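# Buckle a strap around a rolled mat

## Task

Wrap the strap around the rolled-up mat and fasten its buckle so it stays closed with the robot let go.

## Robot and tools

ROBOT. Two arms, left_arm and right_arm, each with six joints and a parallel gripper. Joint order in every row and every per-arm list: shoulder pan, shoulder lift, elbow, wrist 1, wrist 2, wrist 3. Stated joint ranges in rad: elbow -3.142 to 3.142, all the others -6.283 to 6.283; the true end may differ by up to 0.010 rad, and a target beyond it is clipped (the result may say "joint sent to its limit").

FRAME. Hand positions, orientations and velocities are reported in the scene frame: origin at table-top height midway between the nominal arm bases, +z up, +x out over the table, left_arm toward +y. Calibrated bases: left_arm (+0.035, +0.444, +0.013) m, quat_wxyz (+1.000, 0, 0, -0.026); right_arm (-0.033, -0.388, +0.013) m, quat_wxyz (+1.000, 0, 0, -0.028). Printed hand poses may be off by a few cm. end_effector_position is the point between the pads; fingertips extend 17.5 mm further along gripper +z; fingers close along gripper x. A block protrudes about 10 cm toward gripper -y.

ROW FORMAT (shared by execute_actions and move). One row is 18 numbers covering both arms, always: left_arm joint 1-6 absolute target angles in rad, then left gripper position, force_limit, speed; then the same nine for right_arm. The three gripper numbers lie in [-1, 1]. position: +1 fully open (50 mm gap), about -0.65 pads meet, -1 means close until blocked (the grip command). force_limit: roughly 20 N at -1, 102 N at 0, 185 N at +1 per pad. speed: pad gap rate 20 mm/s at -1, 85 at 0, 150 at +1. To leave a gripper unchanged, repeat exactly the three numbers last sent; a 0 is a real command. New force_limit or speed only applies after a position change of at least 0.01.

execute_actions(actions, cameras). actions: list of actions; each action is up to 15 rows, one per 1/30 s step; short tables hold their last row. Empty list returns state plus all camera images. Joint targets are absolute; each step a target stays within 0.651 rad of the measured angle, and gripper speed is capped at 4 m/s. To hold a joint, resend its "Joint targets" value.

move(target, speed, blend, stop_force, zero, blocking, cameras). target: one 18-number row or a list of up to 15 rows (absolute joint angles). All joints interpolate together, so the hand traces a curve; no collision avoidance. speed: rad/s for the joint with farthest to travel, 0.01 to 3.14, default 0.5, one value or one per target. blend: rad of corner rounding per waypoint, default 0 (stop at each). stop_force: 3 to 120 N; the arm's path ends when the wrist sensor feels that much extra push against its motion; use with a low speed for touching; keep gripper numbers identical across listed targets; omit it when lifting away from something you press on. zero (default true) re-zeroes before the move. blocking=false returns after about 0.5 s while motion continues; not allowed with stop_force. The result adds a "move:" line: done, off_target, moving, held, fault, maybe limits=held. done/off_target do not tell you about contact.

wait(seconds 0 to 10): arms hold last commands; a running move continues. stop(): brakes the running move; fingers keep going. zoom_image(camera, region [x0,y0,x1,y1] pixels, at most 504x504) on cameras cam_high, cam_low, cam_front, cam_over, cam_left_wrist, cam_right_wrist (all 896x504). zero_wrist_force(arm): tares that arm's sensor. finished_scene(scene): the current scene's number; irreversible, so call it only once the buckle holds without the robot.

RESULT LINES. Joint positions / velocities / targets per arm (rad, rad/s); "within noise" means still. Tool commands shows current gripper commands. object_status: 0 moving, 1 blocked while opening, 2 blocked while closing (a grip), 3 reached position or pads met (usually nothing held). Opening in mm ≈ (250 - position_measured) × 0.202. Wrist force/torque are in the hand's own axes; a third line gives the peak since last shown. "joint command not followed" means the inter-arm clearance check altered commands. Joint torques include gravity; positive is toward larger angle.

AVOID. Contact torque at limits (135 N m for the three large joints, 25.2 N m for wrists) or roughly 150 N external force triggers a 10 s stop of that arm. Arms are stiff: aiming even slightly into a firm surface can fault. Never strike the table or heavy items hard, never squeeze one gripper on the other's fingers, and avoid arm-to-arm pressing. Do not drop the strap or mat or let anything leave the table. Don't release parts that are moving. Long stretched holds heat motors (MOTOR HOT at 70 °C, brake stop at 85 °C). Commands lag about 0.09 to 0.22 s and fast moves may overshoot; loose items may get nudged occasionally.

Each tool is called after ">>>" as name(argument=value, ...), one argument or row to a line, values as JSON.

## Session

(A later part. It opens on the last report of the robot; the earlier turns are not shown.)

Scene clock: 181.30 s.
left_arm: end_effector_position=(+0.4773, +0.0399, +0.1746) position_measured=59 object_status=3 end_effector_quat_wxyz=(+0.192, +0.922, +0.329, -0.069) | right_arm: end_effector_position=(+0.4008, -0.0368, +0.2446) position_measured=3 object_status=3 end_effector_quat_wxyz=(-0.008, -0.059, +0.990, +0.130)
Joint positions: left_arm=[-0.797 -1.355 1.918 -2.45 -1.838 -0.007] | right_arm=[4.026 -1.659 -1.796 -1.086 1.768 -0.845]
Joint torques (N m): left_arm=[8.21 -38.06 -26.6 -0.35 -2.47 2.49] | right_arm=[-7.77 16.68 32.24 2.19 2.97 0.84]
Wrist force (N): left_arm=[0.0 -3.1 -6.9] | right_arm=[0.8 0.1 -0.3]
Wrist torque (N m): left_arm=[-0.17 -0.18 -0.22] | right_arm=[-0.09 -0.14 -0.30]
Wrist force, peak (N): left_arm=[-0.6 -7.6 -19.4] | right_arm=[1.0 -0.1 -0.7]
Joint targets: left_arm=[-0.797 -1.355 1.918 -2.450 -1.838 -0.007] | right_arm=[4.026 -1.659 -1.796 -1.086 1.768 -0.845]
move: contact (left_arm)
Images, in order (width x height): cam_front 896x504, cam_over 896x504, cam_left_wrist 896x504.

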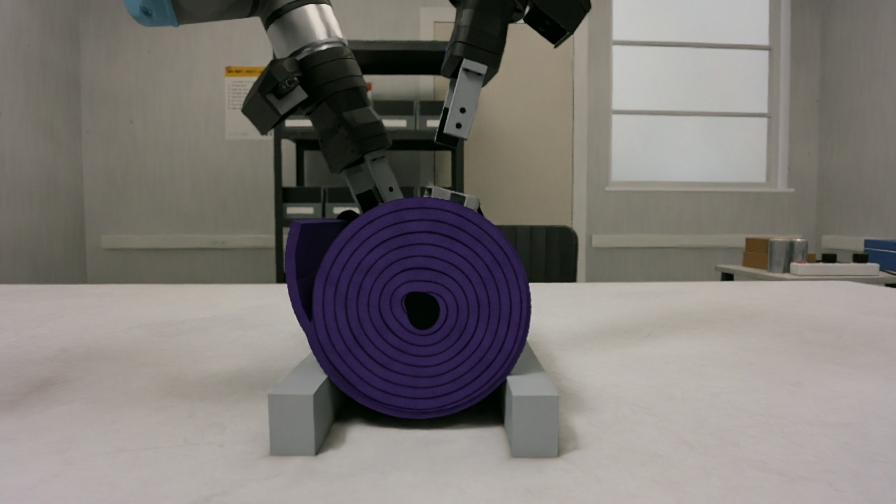

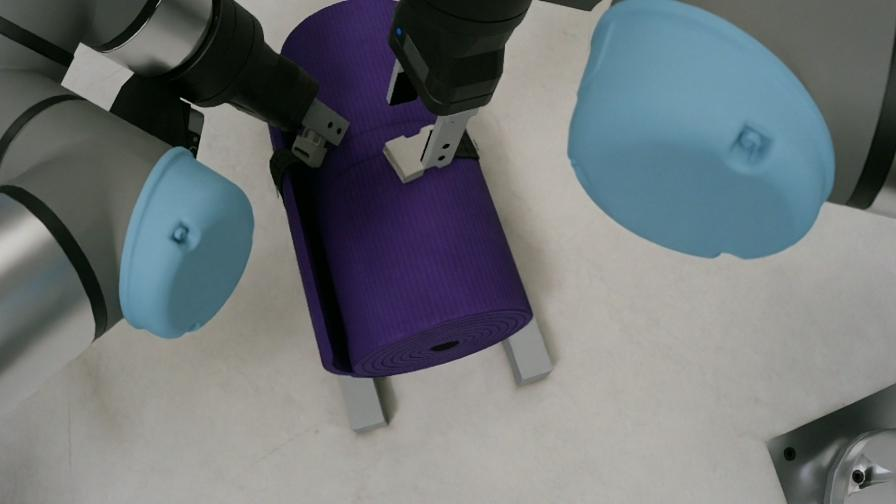

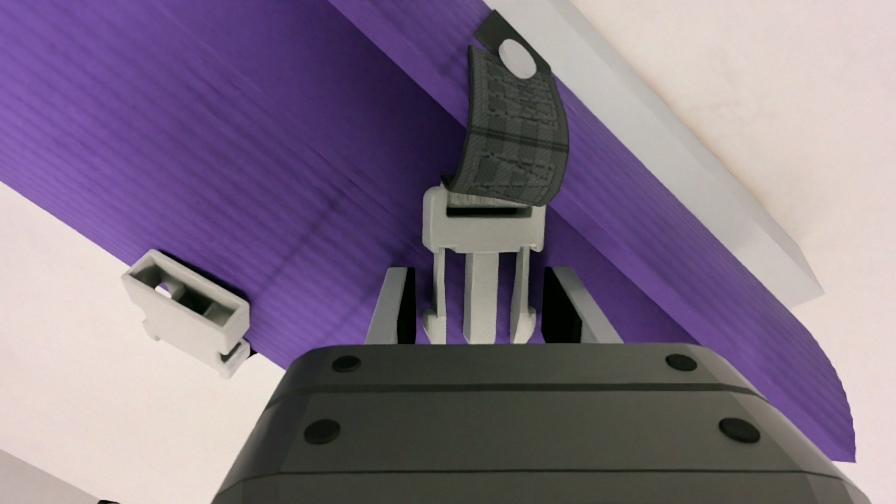

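>>> move(
  target=[
    [-0.7966,-1.3554,1.9178,-2.4498,-1.8383,-0.0067,-1,-0.9,-1,4.0263,-1.6586,-1.7958,-1.0861,1.7680,-0.8454,1,0,0],
  ],
  speed=0.03,
  cameras=["cam_left_wrist"],
)

>>> zoom_image(
  camera="cam_left_wrist",
  region=[300, 150, 660, 350],
)

Scene clock: 187.20 s.
left_arm: end_effector_position=(+0.4774, +0.0399, +0.1748) position_measured=130 object_status=2 end_effector_quat_wxyz=(+0.192, +0.922, +0.329, -0.069) | right_arm: end_effector_position=(+0.4008, -0.0368, +0.2446) position_measured=3 object_status=3 end_effector_quat_wxyz=(-0.008, -0.059, +0.990, +0.130)
Joint positions: left_arm=[-0.797 -1.355 1.918 -2.45 -1.838 -0.007] | right_arm=[4.026 -1.659 -1.796 -1.086 1.768 -0.845]
Joint torques (N m): left_arm=[5.94 -40.1 -27.93 -0.83 -0.19 2.19] | right_arm=[-7.57 16.87 31.77 2.11 3.02 0.81]
Wrist force (N): left_arm=[1.9 -2.8 -3.7] | right_arm=[0.9 0.2 -0.3]
Wrist torque (N m): left_arm=[-0.18 0.14 -0.29] | right_arm=[-0.07 -0.15 -0.30]
Wrist force, peak (N): left_arm=[-0.9 -3.4 -8.5] | right_arm=[1.1 0.3 -0.5]
Joint targets: left_arm=[-0.797 -1.355 1.918 -2.450 -1.838 -0.007] | right_arm=[4.026 -1.659 -1.796 -1.086 1.768 -0.845]
move: done
Images, in order (width x height): cam_left_wrist 896x504.

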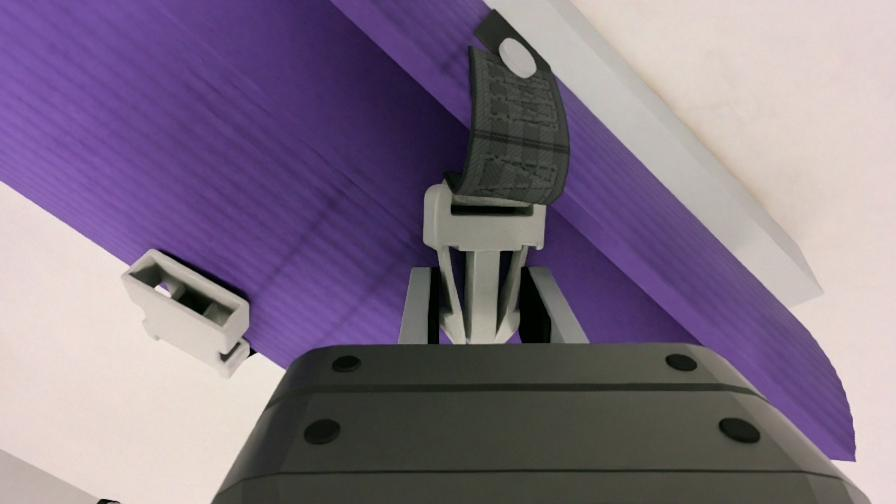

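Scaled by 1.400.

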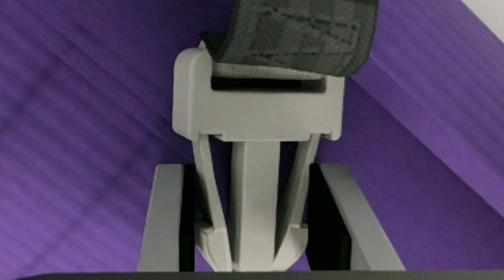

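>>> move(
  target=[
    [-0.7900,-1.3769,1.9103,-2.4188,-1.8405,0.0,-1,-0.9,-1,3.6953,-1.5367,-2.2907,-0.3457,2.1734,-0.7584,1,0,0],
  ],
  speed=0.3,
  cameras=[],
)

>>> move(
  target=[
    [-0.8874,-1.4447,1.9373,-2.3889,-1.8395,0.6667,-1,-0.9,-1,3.6953,-1.5367,-2.2907,-0.3457,2.1734,-0.7584,1,0,0],
  ],
  speed=0.2,
  stop_force=15,
  cameras=["cam_left_wrist","cam_front","cam_over"],
)

>>> zoom_image(
  camera="cam_front",
  region=[310, 100, 530, 240],
)

>>> zoom_image(
  camera="cam_over",
  region=[230, 50, 480, 220],
)

Scene clock: 219.87 s.
left_arm: end_effector_position=(+0.4773, +0.0451, +0.1862) position_measured=130 object_status=2 end_effector_quat_wxyz=(+0.192, +0.922, +0.329, -0.069) | right_arm: end_effector_position=(+0.3858, -0.1449, +0.2196) position_measured=3 object_status=3 end_effector_quat_wxyz=(+0.028, +0.067, +0.921, +0.382)
Joint positions: left_arm=[-0.79 -1.377 1.91 -2.419 -1.841 0] | right_arm=[3.695 -1.537 -2.291 -0.346 2.173 -0.758]
Joint torques (N m): left_arm=[8.66 -33.44 -26.54 -3.36 -2.26 1.74] | right_arm=[3 6.38 23.77 4.59 -1.29 -0.79]
Wrist force (N): left_arm=[-1.0 -1.8 2.0] | right_arm=[0.0 -0.4 -0.3]
Wrist torque (N m): left_arm=[-0.15 0.04 -0.37] | right_arm=[-0.16 0.13 -0.65]
Wrist force, peak (N): left_arm=[1.9 -2.7 -4.4] | right_arm=[0.9 1.5 -0.8]
Joint targets: left_arm=[-0.790 -1.377 1.910 -2.419 -1.840 0.000] | right_arm=[3.695 -1.537 -2.291 -0.346 2.173 -0.758]
move: done
No camera images: "cameras" was empty.

Scene clock: 224.30 s.
left_arm: end_effector_position=(+0.4258, +0.0189, +0.2065) position_measured=130 object_status=2 end_effector_quat_wxyz=(+0.208, +0.977, -0.039, -0.008) | right_arm: end_effector_position=(+0.3858, -0.1449, +0.2196) position_measured=3 object_status=3 end_effector_quat_wxyz=(+0.028, +0.066, +0.921, +0.382)
Joint positions: left_arm=[-0.887 -1.445 1.937 -2.389 -1.839 0.667] | right_arm=[3.695 -1.537 -2.291 -0.346 2.173 -0.758]
Joint torques (N m): left_arm=[10.48 -24.69 -28.81 -5.33 1.15 1.33] | right_arm=[6.7 7.49 13.72 5.03 3.14 -0.67]
Wrist force (N): left_arm=[-0.9 -2.2 2.0] | right_arm=[0.1 -0.4 -0.1]
Wrist torque (N m): left_arm=[-0.20 0.04 -0.23] | right_arm=[-0.16 0.11 -0.65]
Wrist force, peak (N): left_arm=[-0.8 -2.2 2.2] | right_arm=[0.0 -0.7 -0.3]
Joint targets: left_arm=[-0.887 -1.445 1.937 -2.389 -1.839 0.667] | right_arm=[3.695 -1.537 -2.291 -0.346 2.173 -0.758]
move: done
Images, in order (width x height): cam_front 896x504, cam_over 896x504, cam_left_wrist 896x504.

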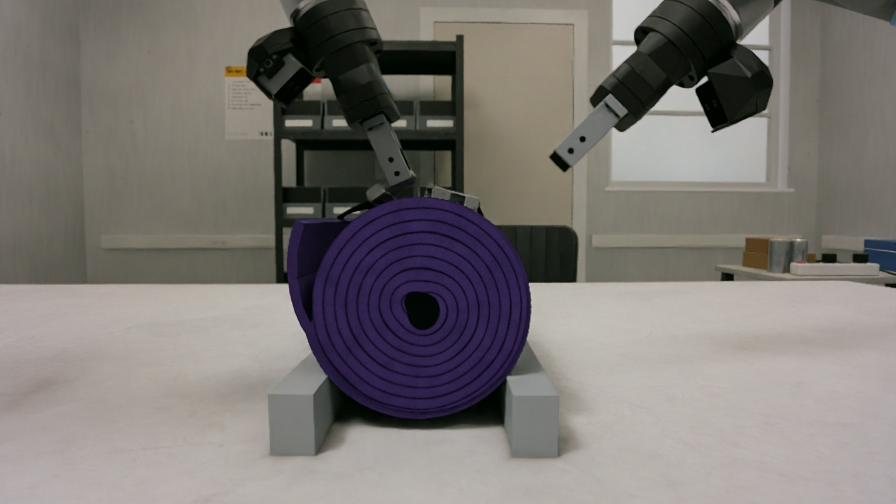

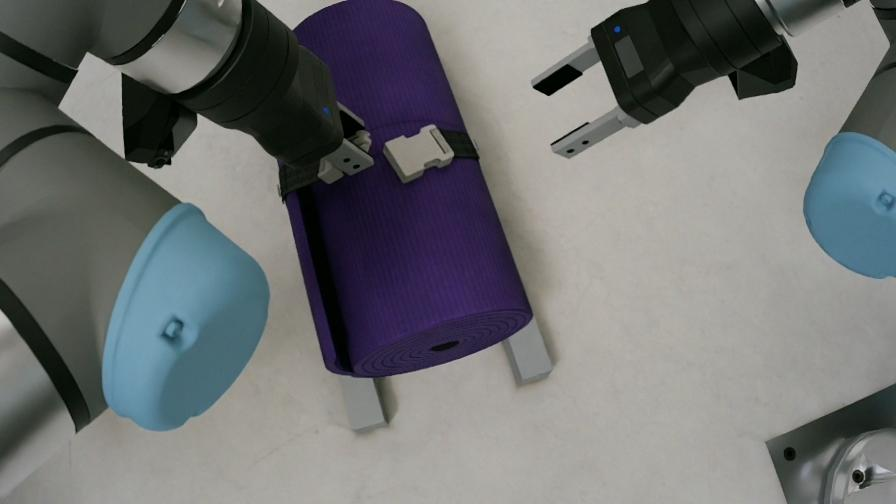

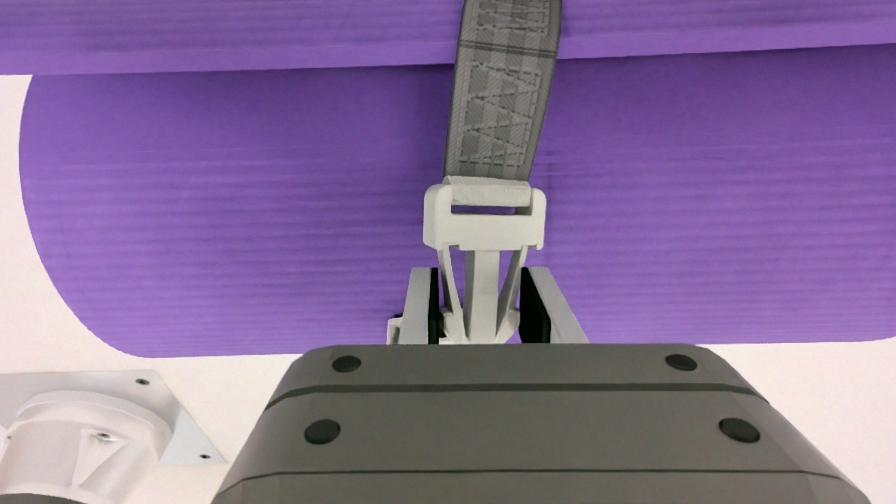

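Scaled by 2.291.

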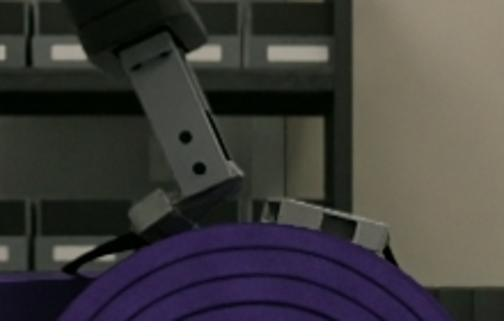

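Scaled by 2.016.

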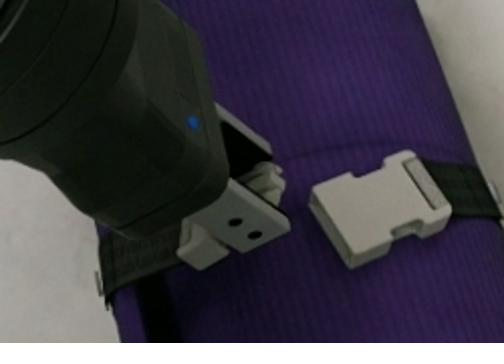

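>>> move(
  target=[
    [-0.8874,-1.4301,1.9551,-2.4213,-1.8395,0.6667,-1,-0.9,-1,3.6953,-1.5367,-2.2907,-0.3457,2.1734,-0.7584,1,0,0],
  ],
  speed=0.03,
  stop_force=5,
  cameras=[],
)

>>> zoom_image(
  camera="cam_front",
  region=[310, 100, 530, 240],
)

Scene clock: 231.37 s.
left_arm: end_effector_position=(+0.4258, +0.0189, +0.1958) position_measured=130 object_status=2 end_effector_quat_wxyz=(+0.208, +0.977, -0.039, -0.008) | right_arm: end_effector_position=(+0.3858, -0.1449, +0.2196) position_measured=3 object_status=3 end_effector_quat_wxyz=(+0.028, +0.066, +0.921, +0.382)
Joint positions: left_arm=[-0.887 -1.432 1.953 -2.418 -1.839 0.667] | right_arm=[3.695 -1.537 -2.291 -0.346 2.173 -0.758]
Joint torques (N m): left_arm=[8.49 -37.77 -27.91 -0.66 -0.7 2.31] | right_arm=[6.15 7.78 13.98 5.02 3.06 -0.5]
Wrist force (N): left_arm=[-0.2 -2.4 -2.3] | right_arm=[0.1 -0.6 -0.1]
Wrist torque (N m): left_arm=[-0.12 0.09 -0.23] | right_arm=[-0.19 0.12 -0.65]
Wrist force, peak (N): left_arm=[-1.2 0.3 -5.3] | right_arm=[0.1 -0.7 -0.4]
Joint targets: left_arm=[-0.887 -1.432 1.953 -2.418 -1.839 0.667] | right_arm=[3.695 -1.537 -2.291 -0.346 2.173 -0.758]
move: contact (left_arm)
No camera images: "cameras" was empty.

Scaled by 2.291.
This view is cut from an older image: the scene may have changed since it was taken.

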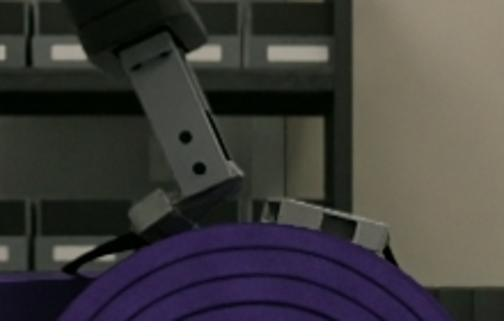

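>>> move(
  target=[
    [-0.8874,-1.4318,1.953,-2.4178,-1.8395,0.6667,0.62,-0.9,-1,3.6953,-1.5367,-2.2907,-0.3457,2.1734,-0.7584,1,0,0],
  ],
  speed=0.05,
  cameras=[],
)

>>> move(
  target=[
    [-0.8874,-1.4447,1.9373,-2.3889,-1.8395,0.6667,0.62,-0.9,-1,3.6953,-1.5367,-2.2907,-0.3457,2.1734,-0.7584,1,0,0],
    [-0.7286,-1.4562,2.1344,-2.7450,-2.0848,0.7376,0.62,-0.9,-1,3.6953,-1.5367,-2.2907,-0.3457,2.1734,-0.7584,1,0,0],
  ],
  speed=0.1,
  stop_force=15,
  cameras=["cam_left_wrist","cam_front","cam_over"],
)

>>> zoom_image(
  camera="cam_front",
  region=[310, 100, 530, 240],
)

>>> zoom_image(
  camera="cam_left_wrist",
  region=[300, 150, 660, 350],
)

>>> zoom_image(
  camera="cam_over",
  region=[230, 50, 480, 220],
)

Scene clock: 250.80 s.
left_arm: end_effector_position=(+0.4258, +0.0189, +0.1961) position_measured=59 object_status=0 end_effector_quat_wxyz=(+0.208, +0.977, -0.039, -0.008) | right_arm: end_effector_position=(+0.3858, -0.1449, +0.2196) position_measured=3 object_status=3 end_effector_quat_wxyz=(+0.028, +0.066, +0.921, +0.382)
Joint positions: left_arm=[-0.887 -1.432 1.953 -2.418 -1.839 0.667] | right_arm=[3.695 -1.537 -2.291 -0.346 2.173 -0.758]
Joint torques (N m): left_arm=[6.55 -38.39 -24.31 -3.92 -1.14 2.2] | right_arm=[5.85 7.3 13.95 5.06 3.13 -0.33]
Wrist force (N): left_arm=[-0.9 -2.2 1.9] | right_arm=[0.0 -0.6 0.1]
Wrist torque (N m): left_arm=[-0.22 0.02 -0.24] | right_arm=[-0.20 0.13 -0.64]
Wrist force, peak (N): left_arm=[-1.0 -2.1 -3.0] | right_arm=[0.0 -0.8 -0.2]
Joint targets: left_arm=[-0.887 -1.432 1.953 -2.418 -1.839 0.667] | right_arm=[3.695 -1.537 -2.291 -0.346 2.173 -0.758]
move: done
No camera images: "cameras" was empty.

Scene clock: 255.67 s.
left_arm: end_effector_position=(+0.4296, +0.0615, +0.2004) position_measured=59 object_status=3 end_effector_quat_wxyz=(+0.342, +0.939, -0.038, -0.014) | right_arm: end_effector_position=(+0.3858, -0.1449, +0.2196) position_measured=3 object_status=3 end_effector_quat_wxyz=(+0.028, +0.066, +0.921, +0.382)
Joint positions: left_arm=[-0.729 -1.456 2.134 -2.745 -2.085 0.738] | right_arm=[3.695 -1.537 -2.291 -0.346 2.173 -0.758]
Joint torques (N m): left_arm=[-9.45 -27.88 -28.04 -1.16 1.02 -2.72] | right_arm=[5.73 7.61 13.01 4.95 2.99 -0.07]
Wrist force (N): left_arm=[-1.0 -2.5 2.3] | right_arm=[0.0 -0.5 -0.2]
Wrist torque (N m): left_arm=[-0.28 0.10 -0.39] | right_arm=[-0.18 0.13 -0.65]
Wrist force, peak (N): left_arm=[-1.0 -3.1 1.9] | right_arm=[0.2 -0.8 -0.3]
Joint targets: left_arm=[-0.729 -1.456 2.134 -2.745 -2.085 0.738] | right_arm=[3.695 -1.537 -2.291 -0.346 2.173 -0.758]
move: done
Images, in order (width x height): cam_front 896x504, cam_over 896x504, cam_left_wrist 896x504.

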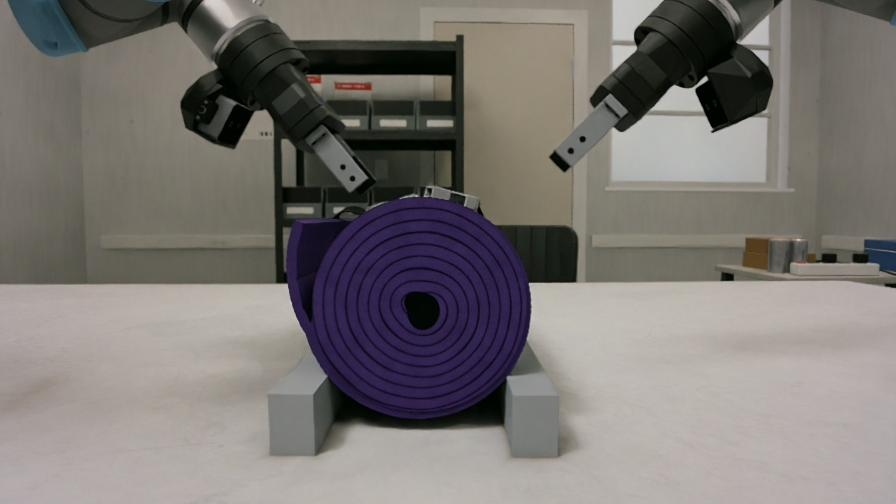

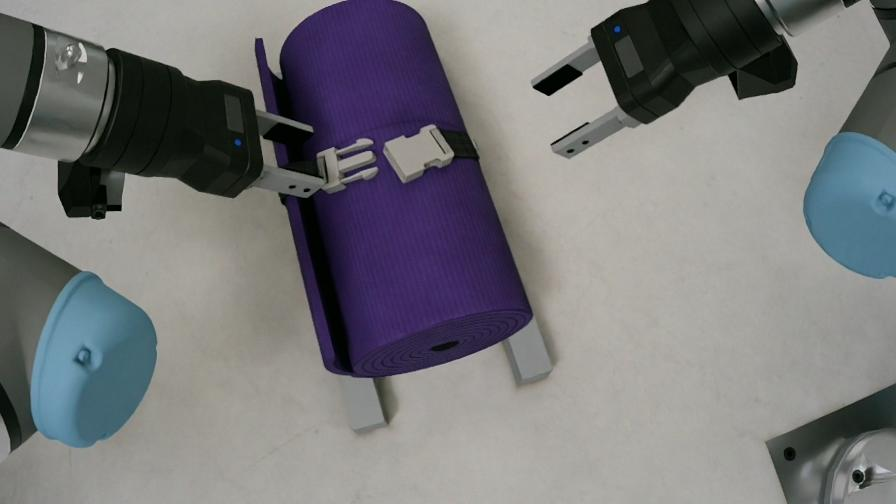

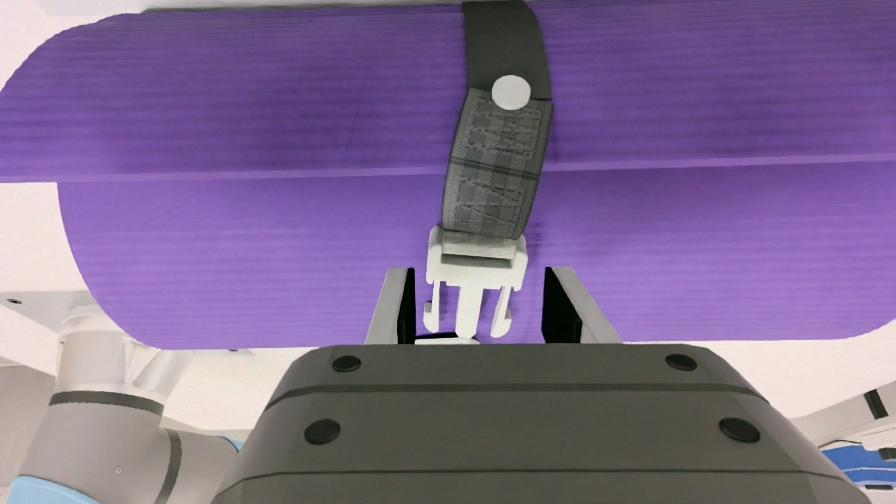

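Scaled by 2.291.

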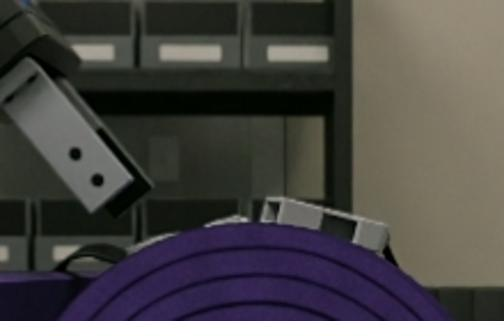

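Scaled by 1.400.

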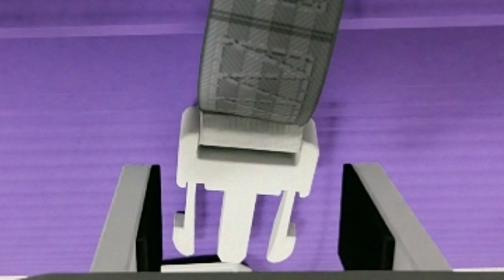

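Scaled by 2.016.

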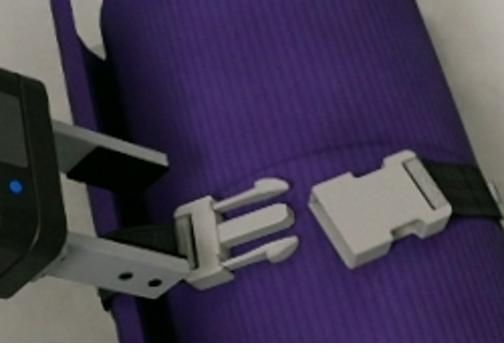

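>>> move(
  target=[
    [-0.7464,-1.3982,2.1525,-2.8297,-2.0761,0.7196,0.62,-0.9,-1,3.6953,-1.5367,-2.2907,-0.3457,2.1734,-0.7584,1,0,0],
  ],
  speed=0.04,
  stop_force=8,
  cameras=["cam_left_wrist","cam_front","cam_over"],
)

>>> zoom_image(
  camera="cam_front",
  region=[310, 100, 530, 240],
)

>>> zoom_image(
  camera="cam_left_wrist",
  region=[300, 150, 660, 350],
)

>>> zoom_image(
  camera="cam_over",
  region=[230, 50, 480, 220],
)

Scene clock: 273.10 s.
left_arm: end_effector_position=(+0.4287, +0.0511, +0.1750) position_measured=59 object_status=3 end_effector_quat_wxyz=(+0.342, +0.939, -0.038, -0.014) | right_arm: end_effector_position=(+0.3858, -0.1449, +0.2196) position_measured=3 object_status=3 end_effector_quat_wxyz=(+0.028, +0.066, +0.921, +0.382)
Joint positions: left_arm=[-0.746 -1.398 2.153 -2.83 -2.076 0.72] | right_arm=[3.695 -1.537 -2.291 -0.346 2.173 -0.758]
Joint torques (N m): left_arm=[8.07 -38.27 -25.45 -0.97 -2.31 2.43] | right_arm=[5.33 8.06 13.78 4.85 3.1 0.13]
Wrist force (N): left_arm=[-0.9 -2.5 2.1] | right_arm=[0.1 -0.6 -0.3]
Wrist torque (N m): left_arm=[-0.26 0.08 -0.27] | right_arm=[-0.18 0.12 -0.65]
Wrist force, peak (N): left_arm=[-0.9 -2.9 2.4] | right_arm=[0.0 -0.8 -0.3]
Joint targets: left_arm=[-0.746 -1.398 2.153 -2.830 -2.076 0.720] | right_arm=[3.695 -1.537 -2.291 -0.346 2.173 -0.758]
move: done
Images, in order (width x height): cam_front 896x504, cam_over 896x504, cam_left_wrist 896x504.

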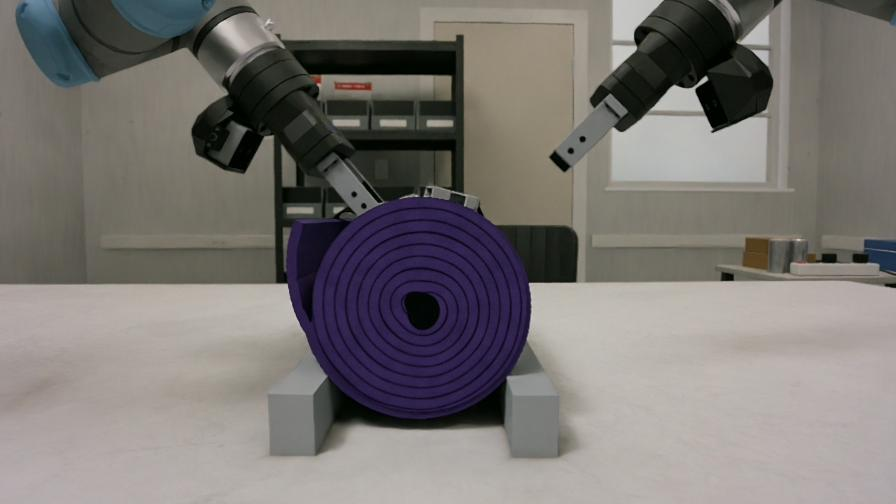

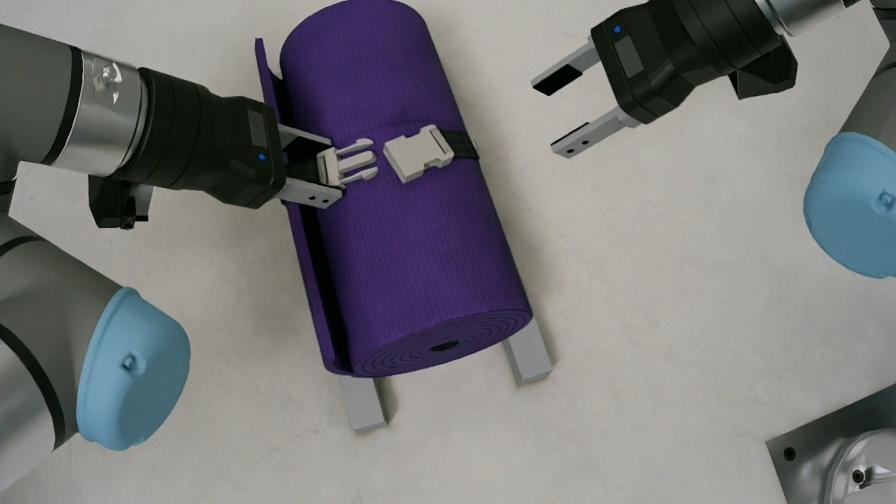

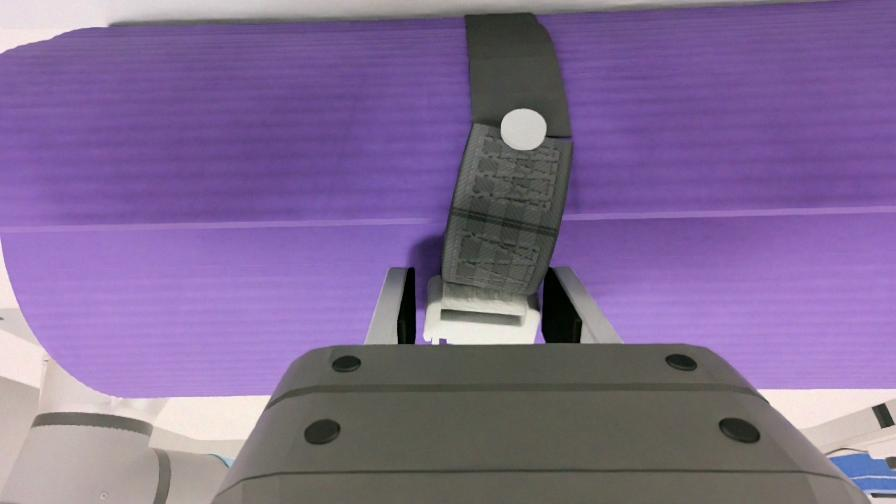

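Scaled by 2.291.

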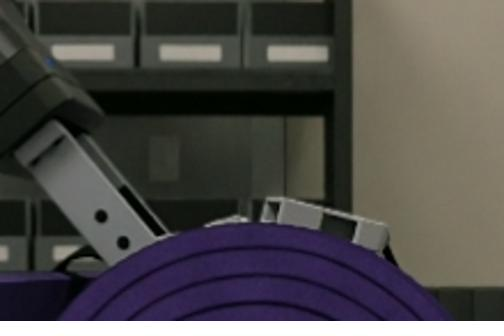

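Scaled by 1.400.

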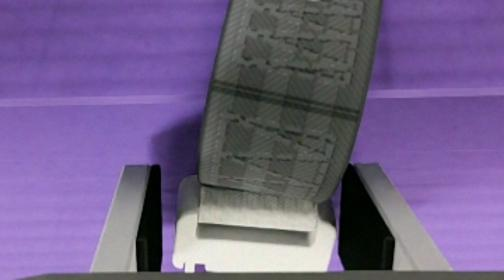

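Scaled by 2.016.

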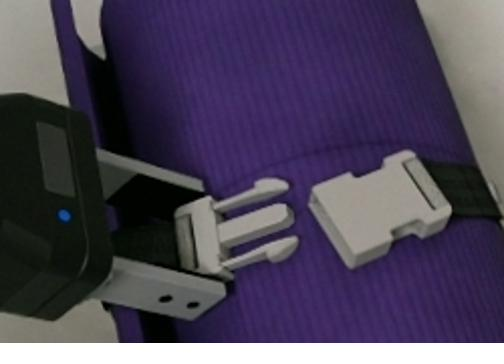

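>>> move(
  target=[
    [-0.6881,-1.3168,2.2103,-3.0952,-2.2208,0.6919,0.62,-0.9,-1,3.6953,-1.5367,-2.2907,-0.3457,2.1734,-0.7584,1,0,0],
  ],
  speed=0.05,
  stop_force=12,
  cameras=["cam_left_wrist","cam_front"],
)

>>> zoom_image(
  camera="cam_left_wrist",
  region=[300, 150, 660, 350],
)

Scene clock: 291.23 s.
left_arm: end_effector_position=(+0.4291, +0.0522, +0.1732) position_measured=59 object_status=3 end_effector_quat_wxyz=(+0.422, +0.906, -0.036, -0.017) | right_arm: end_effector_position=(+0.3858, -0.1449, +0.2196) position_measured=3 object_status=3 end_effector_quat_wxyz=(+0.028, +0.066, +0.921, +0.382)
Joint positions: left_arm=[-0.688 -1.317 2.21 -3.095 -2.221 0.692] | right_arm=[3.695 -1.537 -2.291 -0.346 2.173 -0.758]
Joint torques (N m): left_arm=[-6.42 -37.14 -23.23 -1.01 0.93 -0.46] | right_arm=[4.84 8.16 14.18 4.83 3.04 0.5]
Wrist force (N): left_arm=[-0.9 -3.1 2.2] | right_arm=[0.1 -0.7 -0.3]
Wrist torque (N m): left_arm=[-0.36 0.12 -0.31] | right_arm=[-0.21 0.12 -0.65]
Wrist force, peak (N): left_arm=[-0.9 -3.3 2.5] | right_arm=[0.1 -0.8 -0.2]
Joint targets: left_arm=[-0.688 -1.317 2.210 -3.095 -2.221 0.692] | right_arm=[3.695 -1.537 -2.291 -0.346 2.173 -0.758]
move: done
Images, in order (width x height): cam_front 896x504, cam_left_wrist 896x504.

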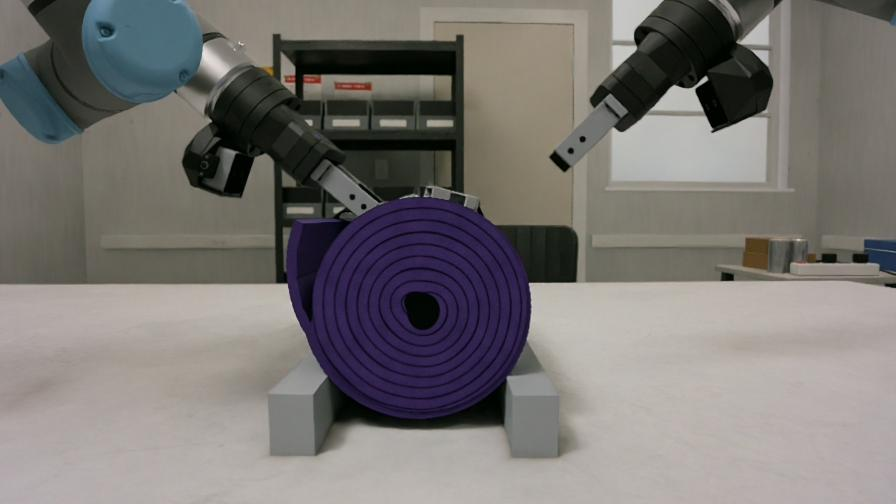

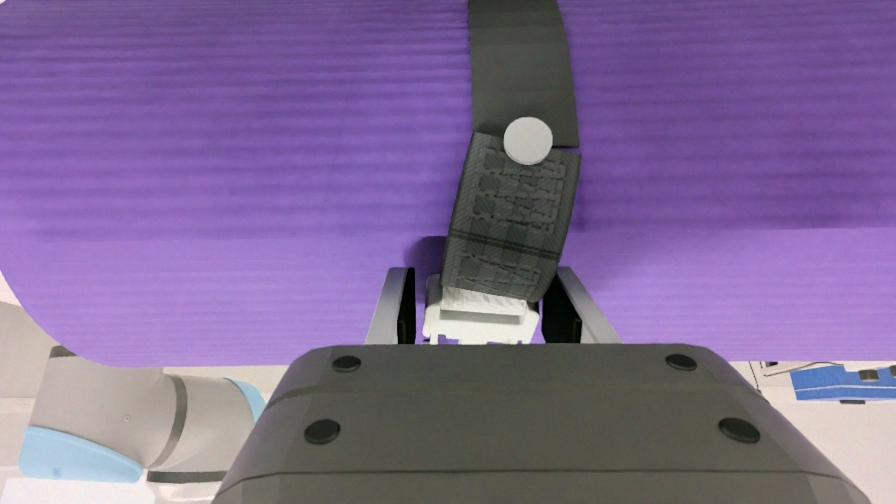

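Scaled by 1.400.

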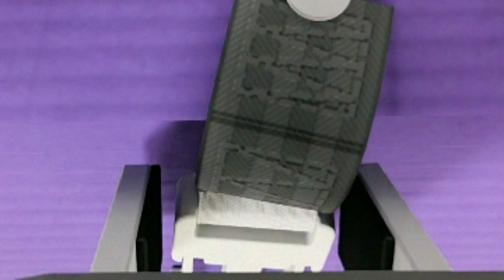

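>>> move(
  target=[
    [-0.6881,-1.3168,2.2103,-3.0952,-2.2208,0.6919,-1,-0.8,-1,3.6953,-1.5367,-2.2907,-0.3457,2.1734,-0.7584,1,0,0],
  ],
  speed=0.05,
  cameras=["cam_left_wrist","cam_front","cam_over"],
)

>>> zoom_image(
  camera="cam_left_wrist",
  region=[300, 150, 660, 350],
)

>>> zoom_image(
  camera="cam_over",
  region=[230, 50, 480, 220],
)

Scene clock: 298.57 s.
left_arm: end_effector_position=(+0.4291, +0.0522, +0.1732) position_measured=84 object_status=2 end_effector_quat_wxyz=(+0.422, +0.906, -0.036, -0.017) | right_arm: end_effector_position=(+0.3858, -0.1449, +0.2196) position_measured=3 object_status=3 end_effector_quat_wxyz=(+0.028, +0.066, +0.921, +0.382)
Joint positions: left_arm=[-0.688 -1.317 2.21 -3.095 -2.221 0.692] | right_arm=[3.695 -1.537 -2.291 -0.346 2.173 -0.758]
Joint torques (N m): left_arm=[-7.88 -37.96 -24.72 -0.84 0.92 2.39] | right_arm=[5.02 8.59 13.99 4.78 3.11 0.6]
Wrist force (N): left_arm=[-1.0 -3.2 2.4] | right_arm=[0.0 -0.3 -0.2]
Wrist torque (N m): left_arm=[-0.39 0.13 -0.31] | right_arm=[-0.16 0.13 -0.65]
Wrist force, peak (N): left_arm=[-1.0 -3.3 2.5] | right_arm=[-0.1 -0.9 -0.2]
Joint targets: left_arm=[-0.688 -1.317 2.210 -3.095 -2.221 0.692] | right_arm=[3.695 -1.537 -2.291 -0.346 2.173 -0.758]
move: done
Images, in order (width x height): cam_front 896x504, cam_over 896x504, cam_left_wrist 896x504.

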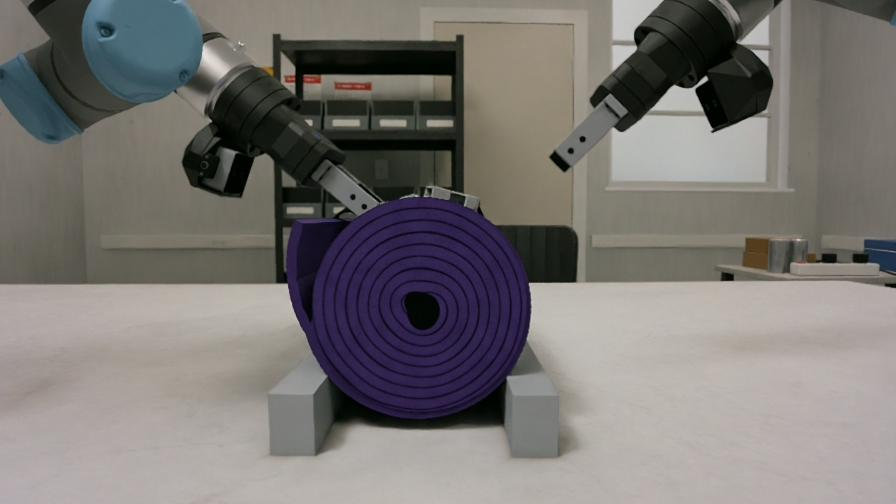

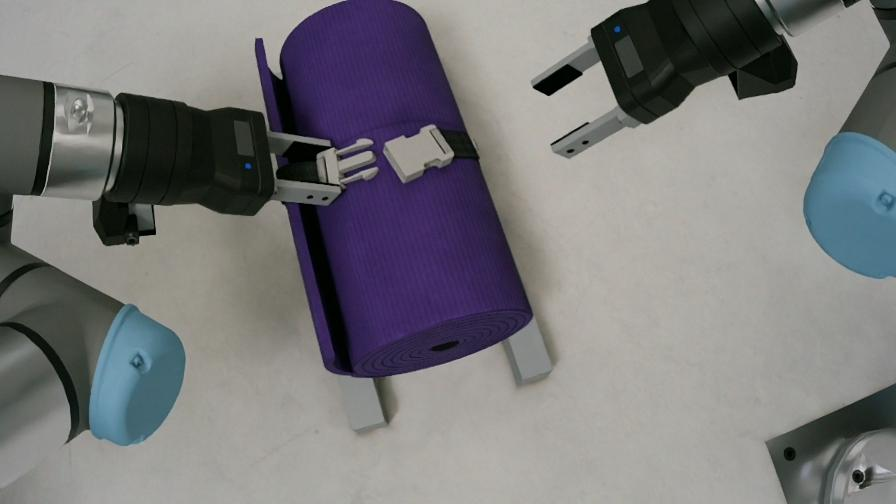

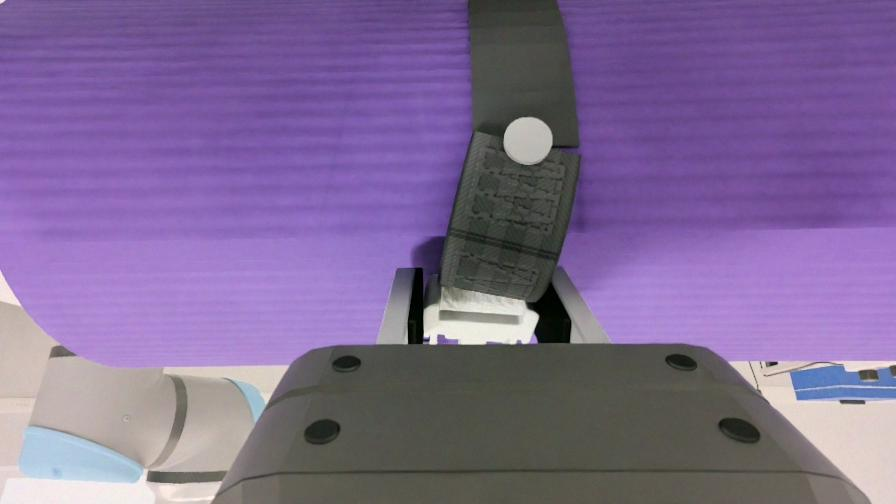

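Scaled by 1.400.

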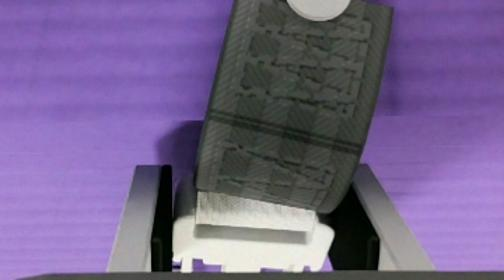

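Scaled by 2.016.

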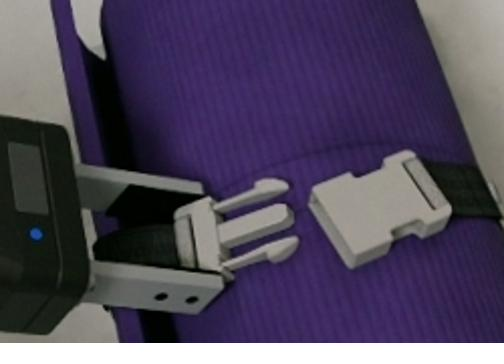

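>>> move(
  target=[
    [-0.6881,-1.3168,2.2103,-3.0952,-2.2208,0.6919,-0.98,0.7,-1,3.6953,-1.5367,-2.2907,-0.3457,2.1734,-0.7584,1,0,0],
    [-0.6605,-1.4109,2.2057,-2.9793,-2.2370,0.7201,-0.98,0.7,-1,3.9800,-1.6644,-1.7935,-1.0975,1.7812,-0.9223,1,0,0],
  ],
  speed=0.2,
  cameras=["cam_left_wrist","cam_right_wrist","cam_front","cam_over"],
)

>>> zoom_image(
  camera="cam_front",
  region=[310, 100, 530, 240],
)

>>> zoom_image(
  camera="cam_right_wrist",
  region=[300, 100, 660, 350],
)

>>> zoom_image(
  camera="cam_over",
  region=[230, 50, 480, 220],
)

Scene clock: 317.07 s.
left_arm: end_effector_position=(+0.4273, +0.0696, +0.2058) position_measured=94 object_status=2 end_effector_quat_wxyz=(+0.422, +0.906, -0.036, -0.017) | right_arm: end_effector_position=(+0.4132, -0.0560, +0.2416) position_measured=3 object_status=3 end_effector_quat_wxyz=(-0.010, -0.074, +0.989, +0.130)
Joint positions: left_arm=[-0.66 -1.411 2.206 -2.979 -2.237 0.72] | right_arm=[3.98 -1.665 -1.793 -1.097 1.781 -0.922]
Joint torques (N m): left_arm=[3.29 -23.62 -24.71 -5.76 -2.39 0.83] | right_arm=[-7.04 37.38 15.86 3.7 3.1 1.04]
Wrist force (N): left_arm=[-0.9 -3.5 2.6] | right_arm=[0.9 0.2 -0.4]
Wrist torque (N m): left_arm=[-0.35 0.14 -0.43] | right_arm=[-0.07 -0.15 -0.30]
Wrist force, peak (N): left_arm=[-0.6 -3.9 2.8] | right_arm=[1.1 1.1 -0.7]
Joint targets: left_arm=[-0.661 -1.411 2.206 -2.979 -2.237 0.720] | right_arm=[3.980 -1.664 -1.794 -1.097 1.781 -0.922]
move: done
Images, in order (width x height): cam_front 896x504, cam_over 896x504, cam_left_wrist 896x504, cam_right_wrist 896x504.

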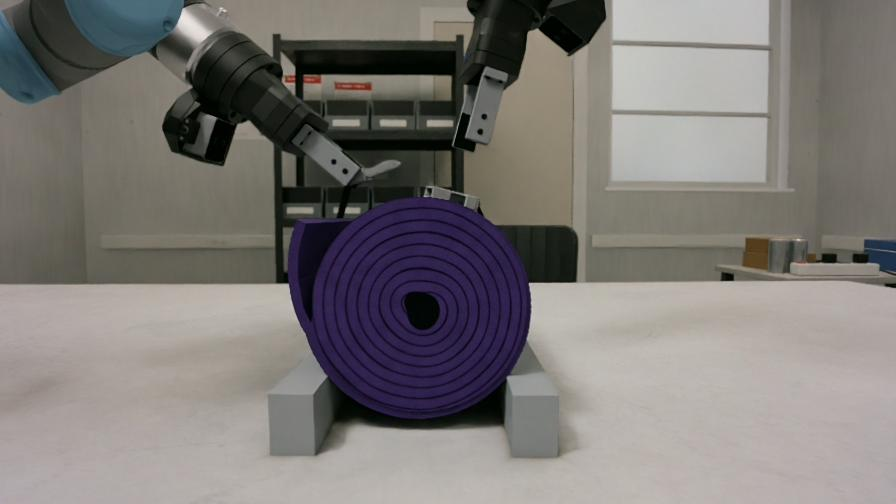

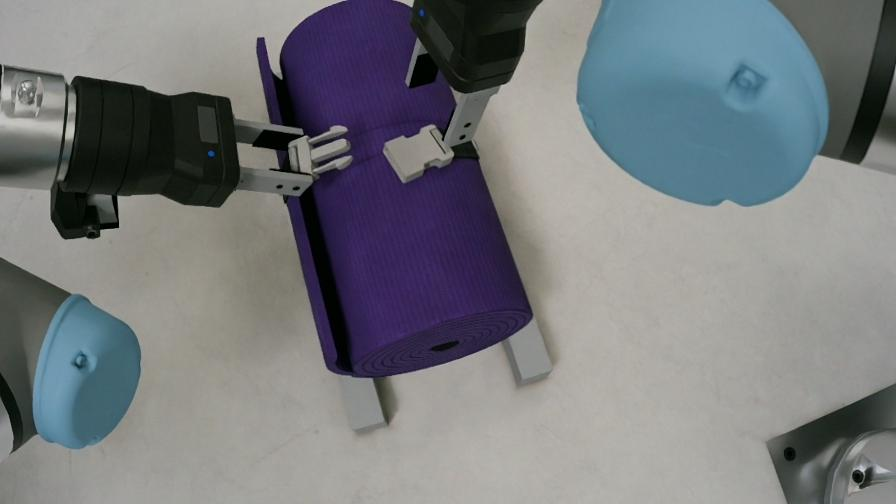

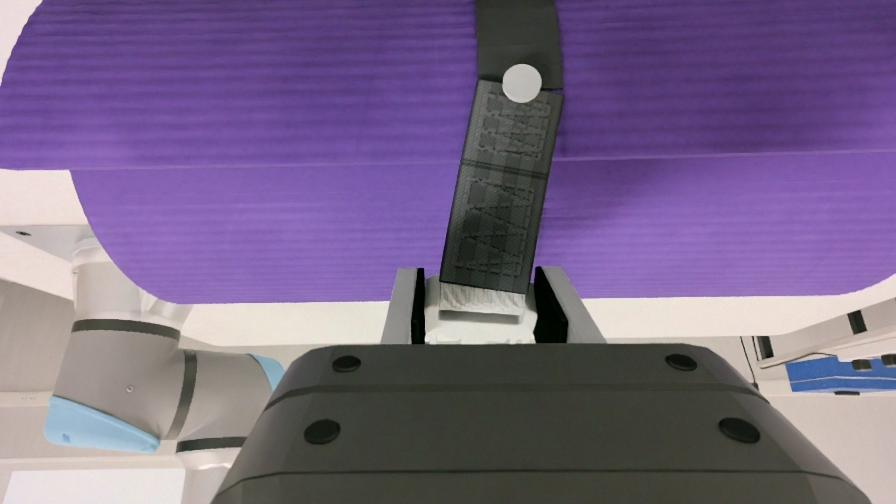

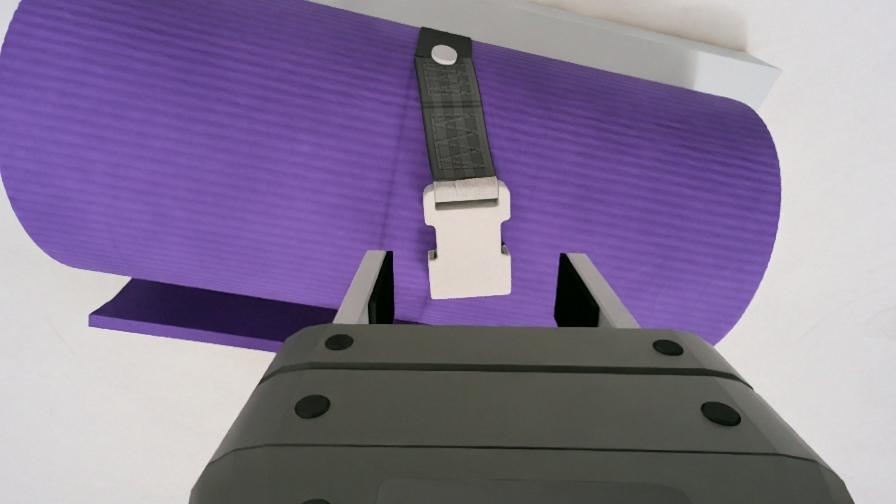

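Scaled by 2.291.

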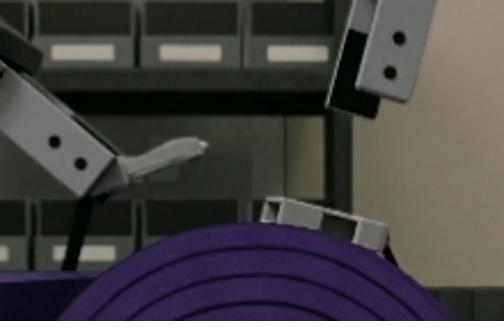

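Scaled by 1.400.

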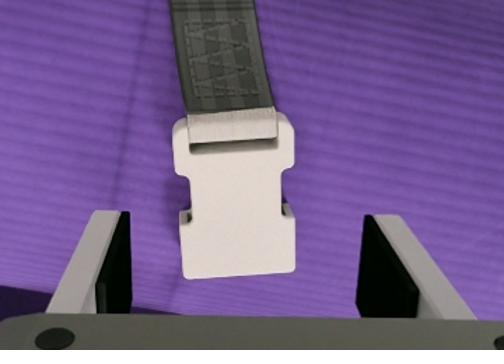

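Scaled by 2.016.

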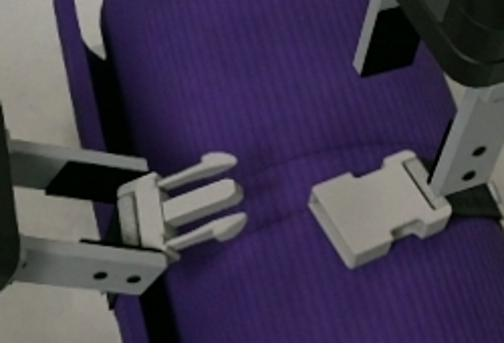

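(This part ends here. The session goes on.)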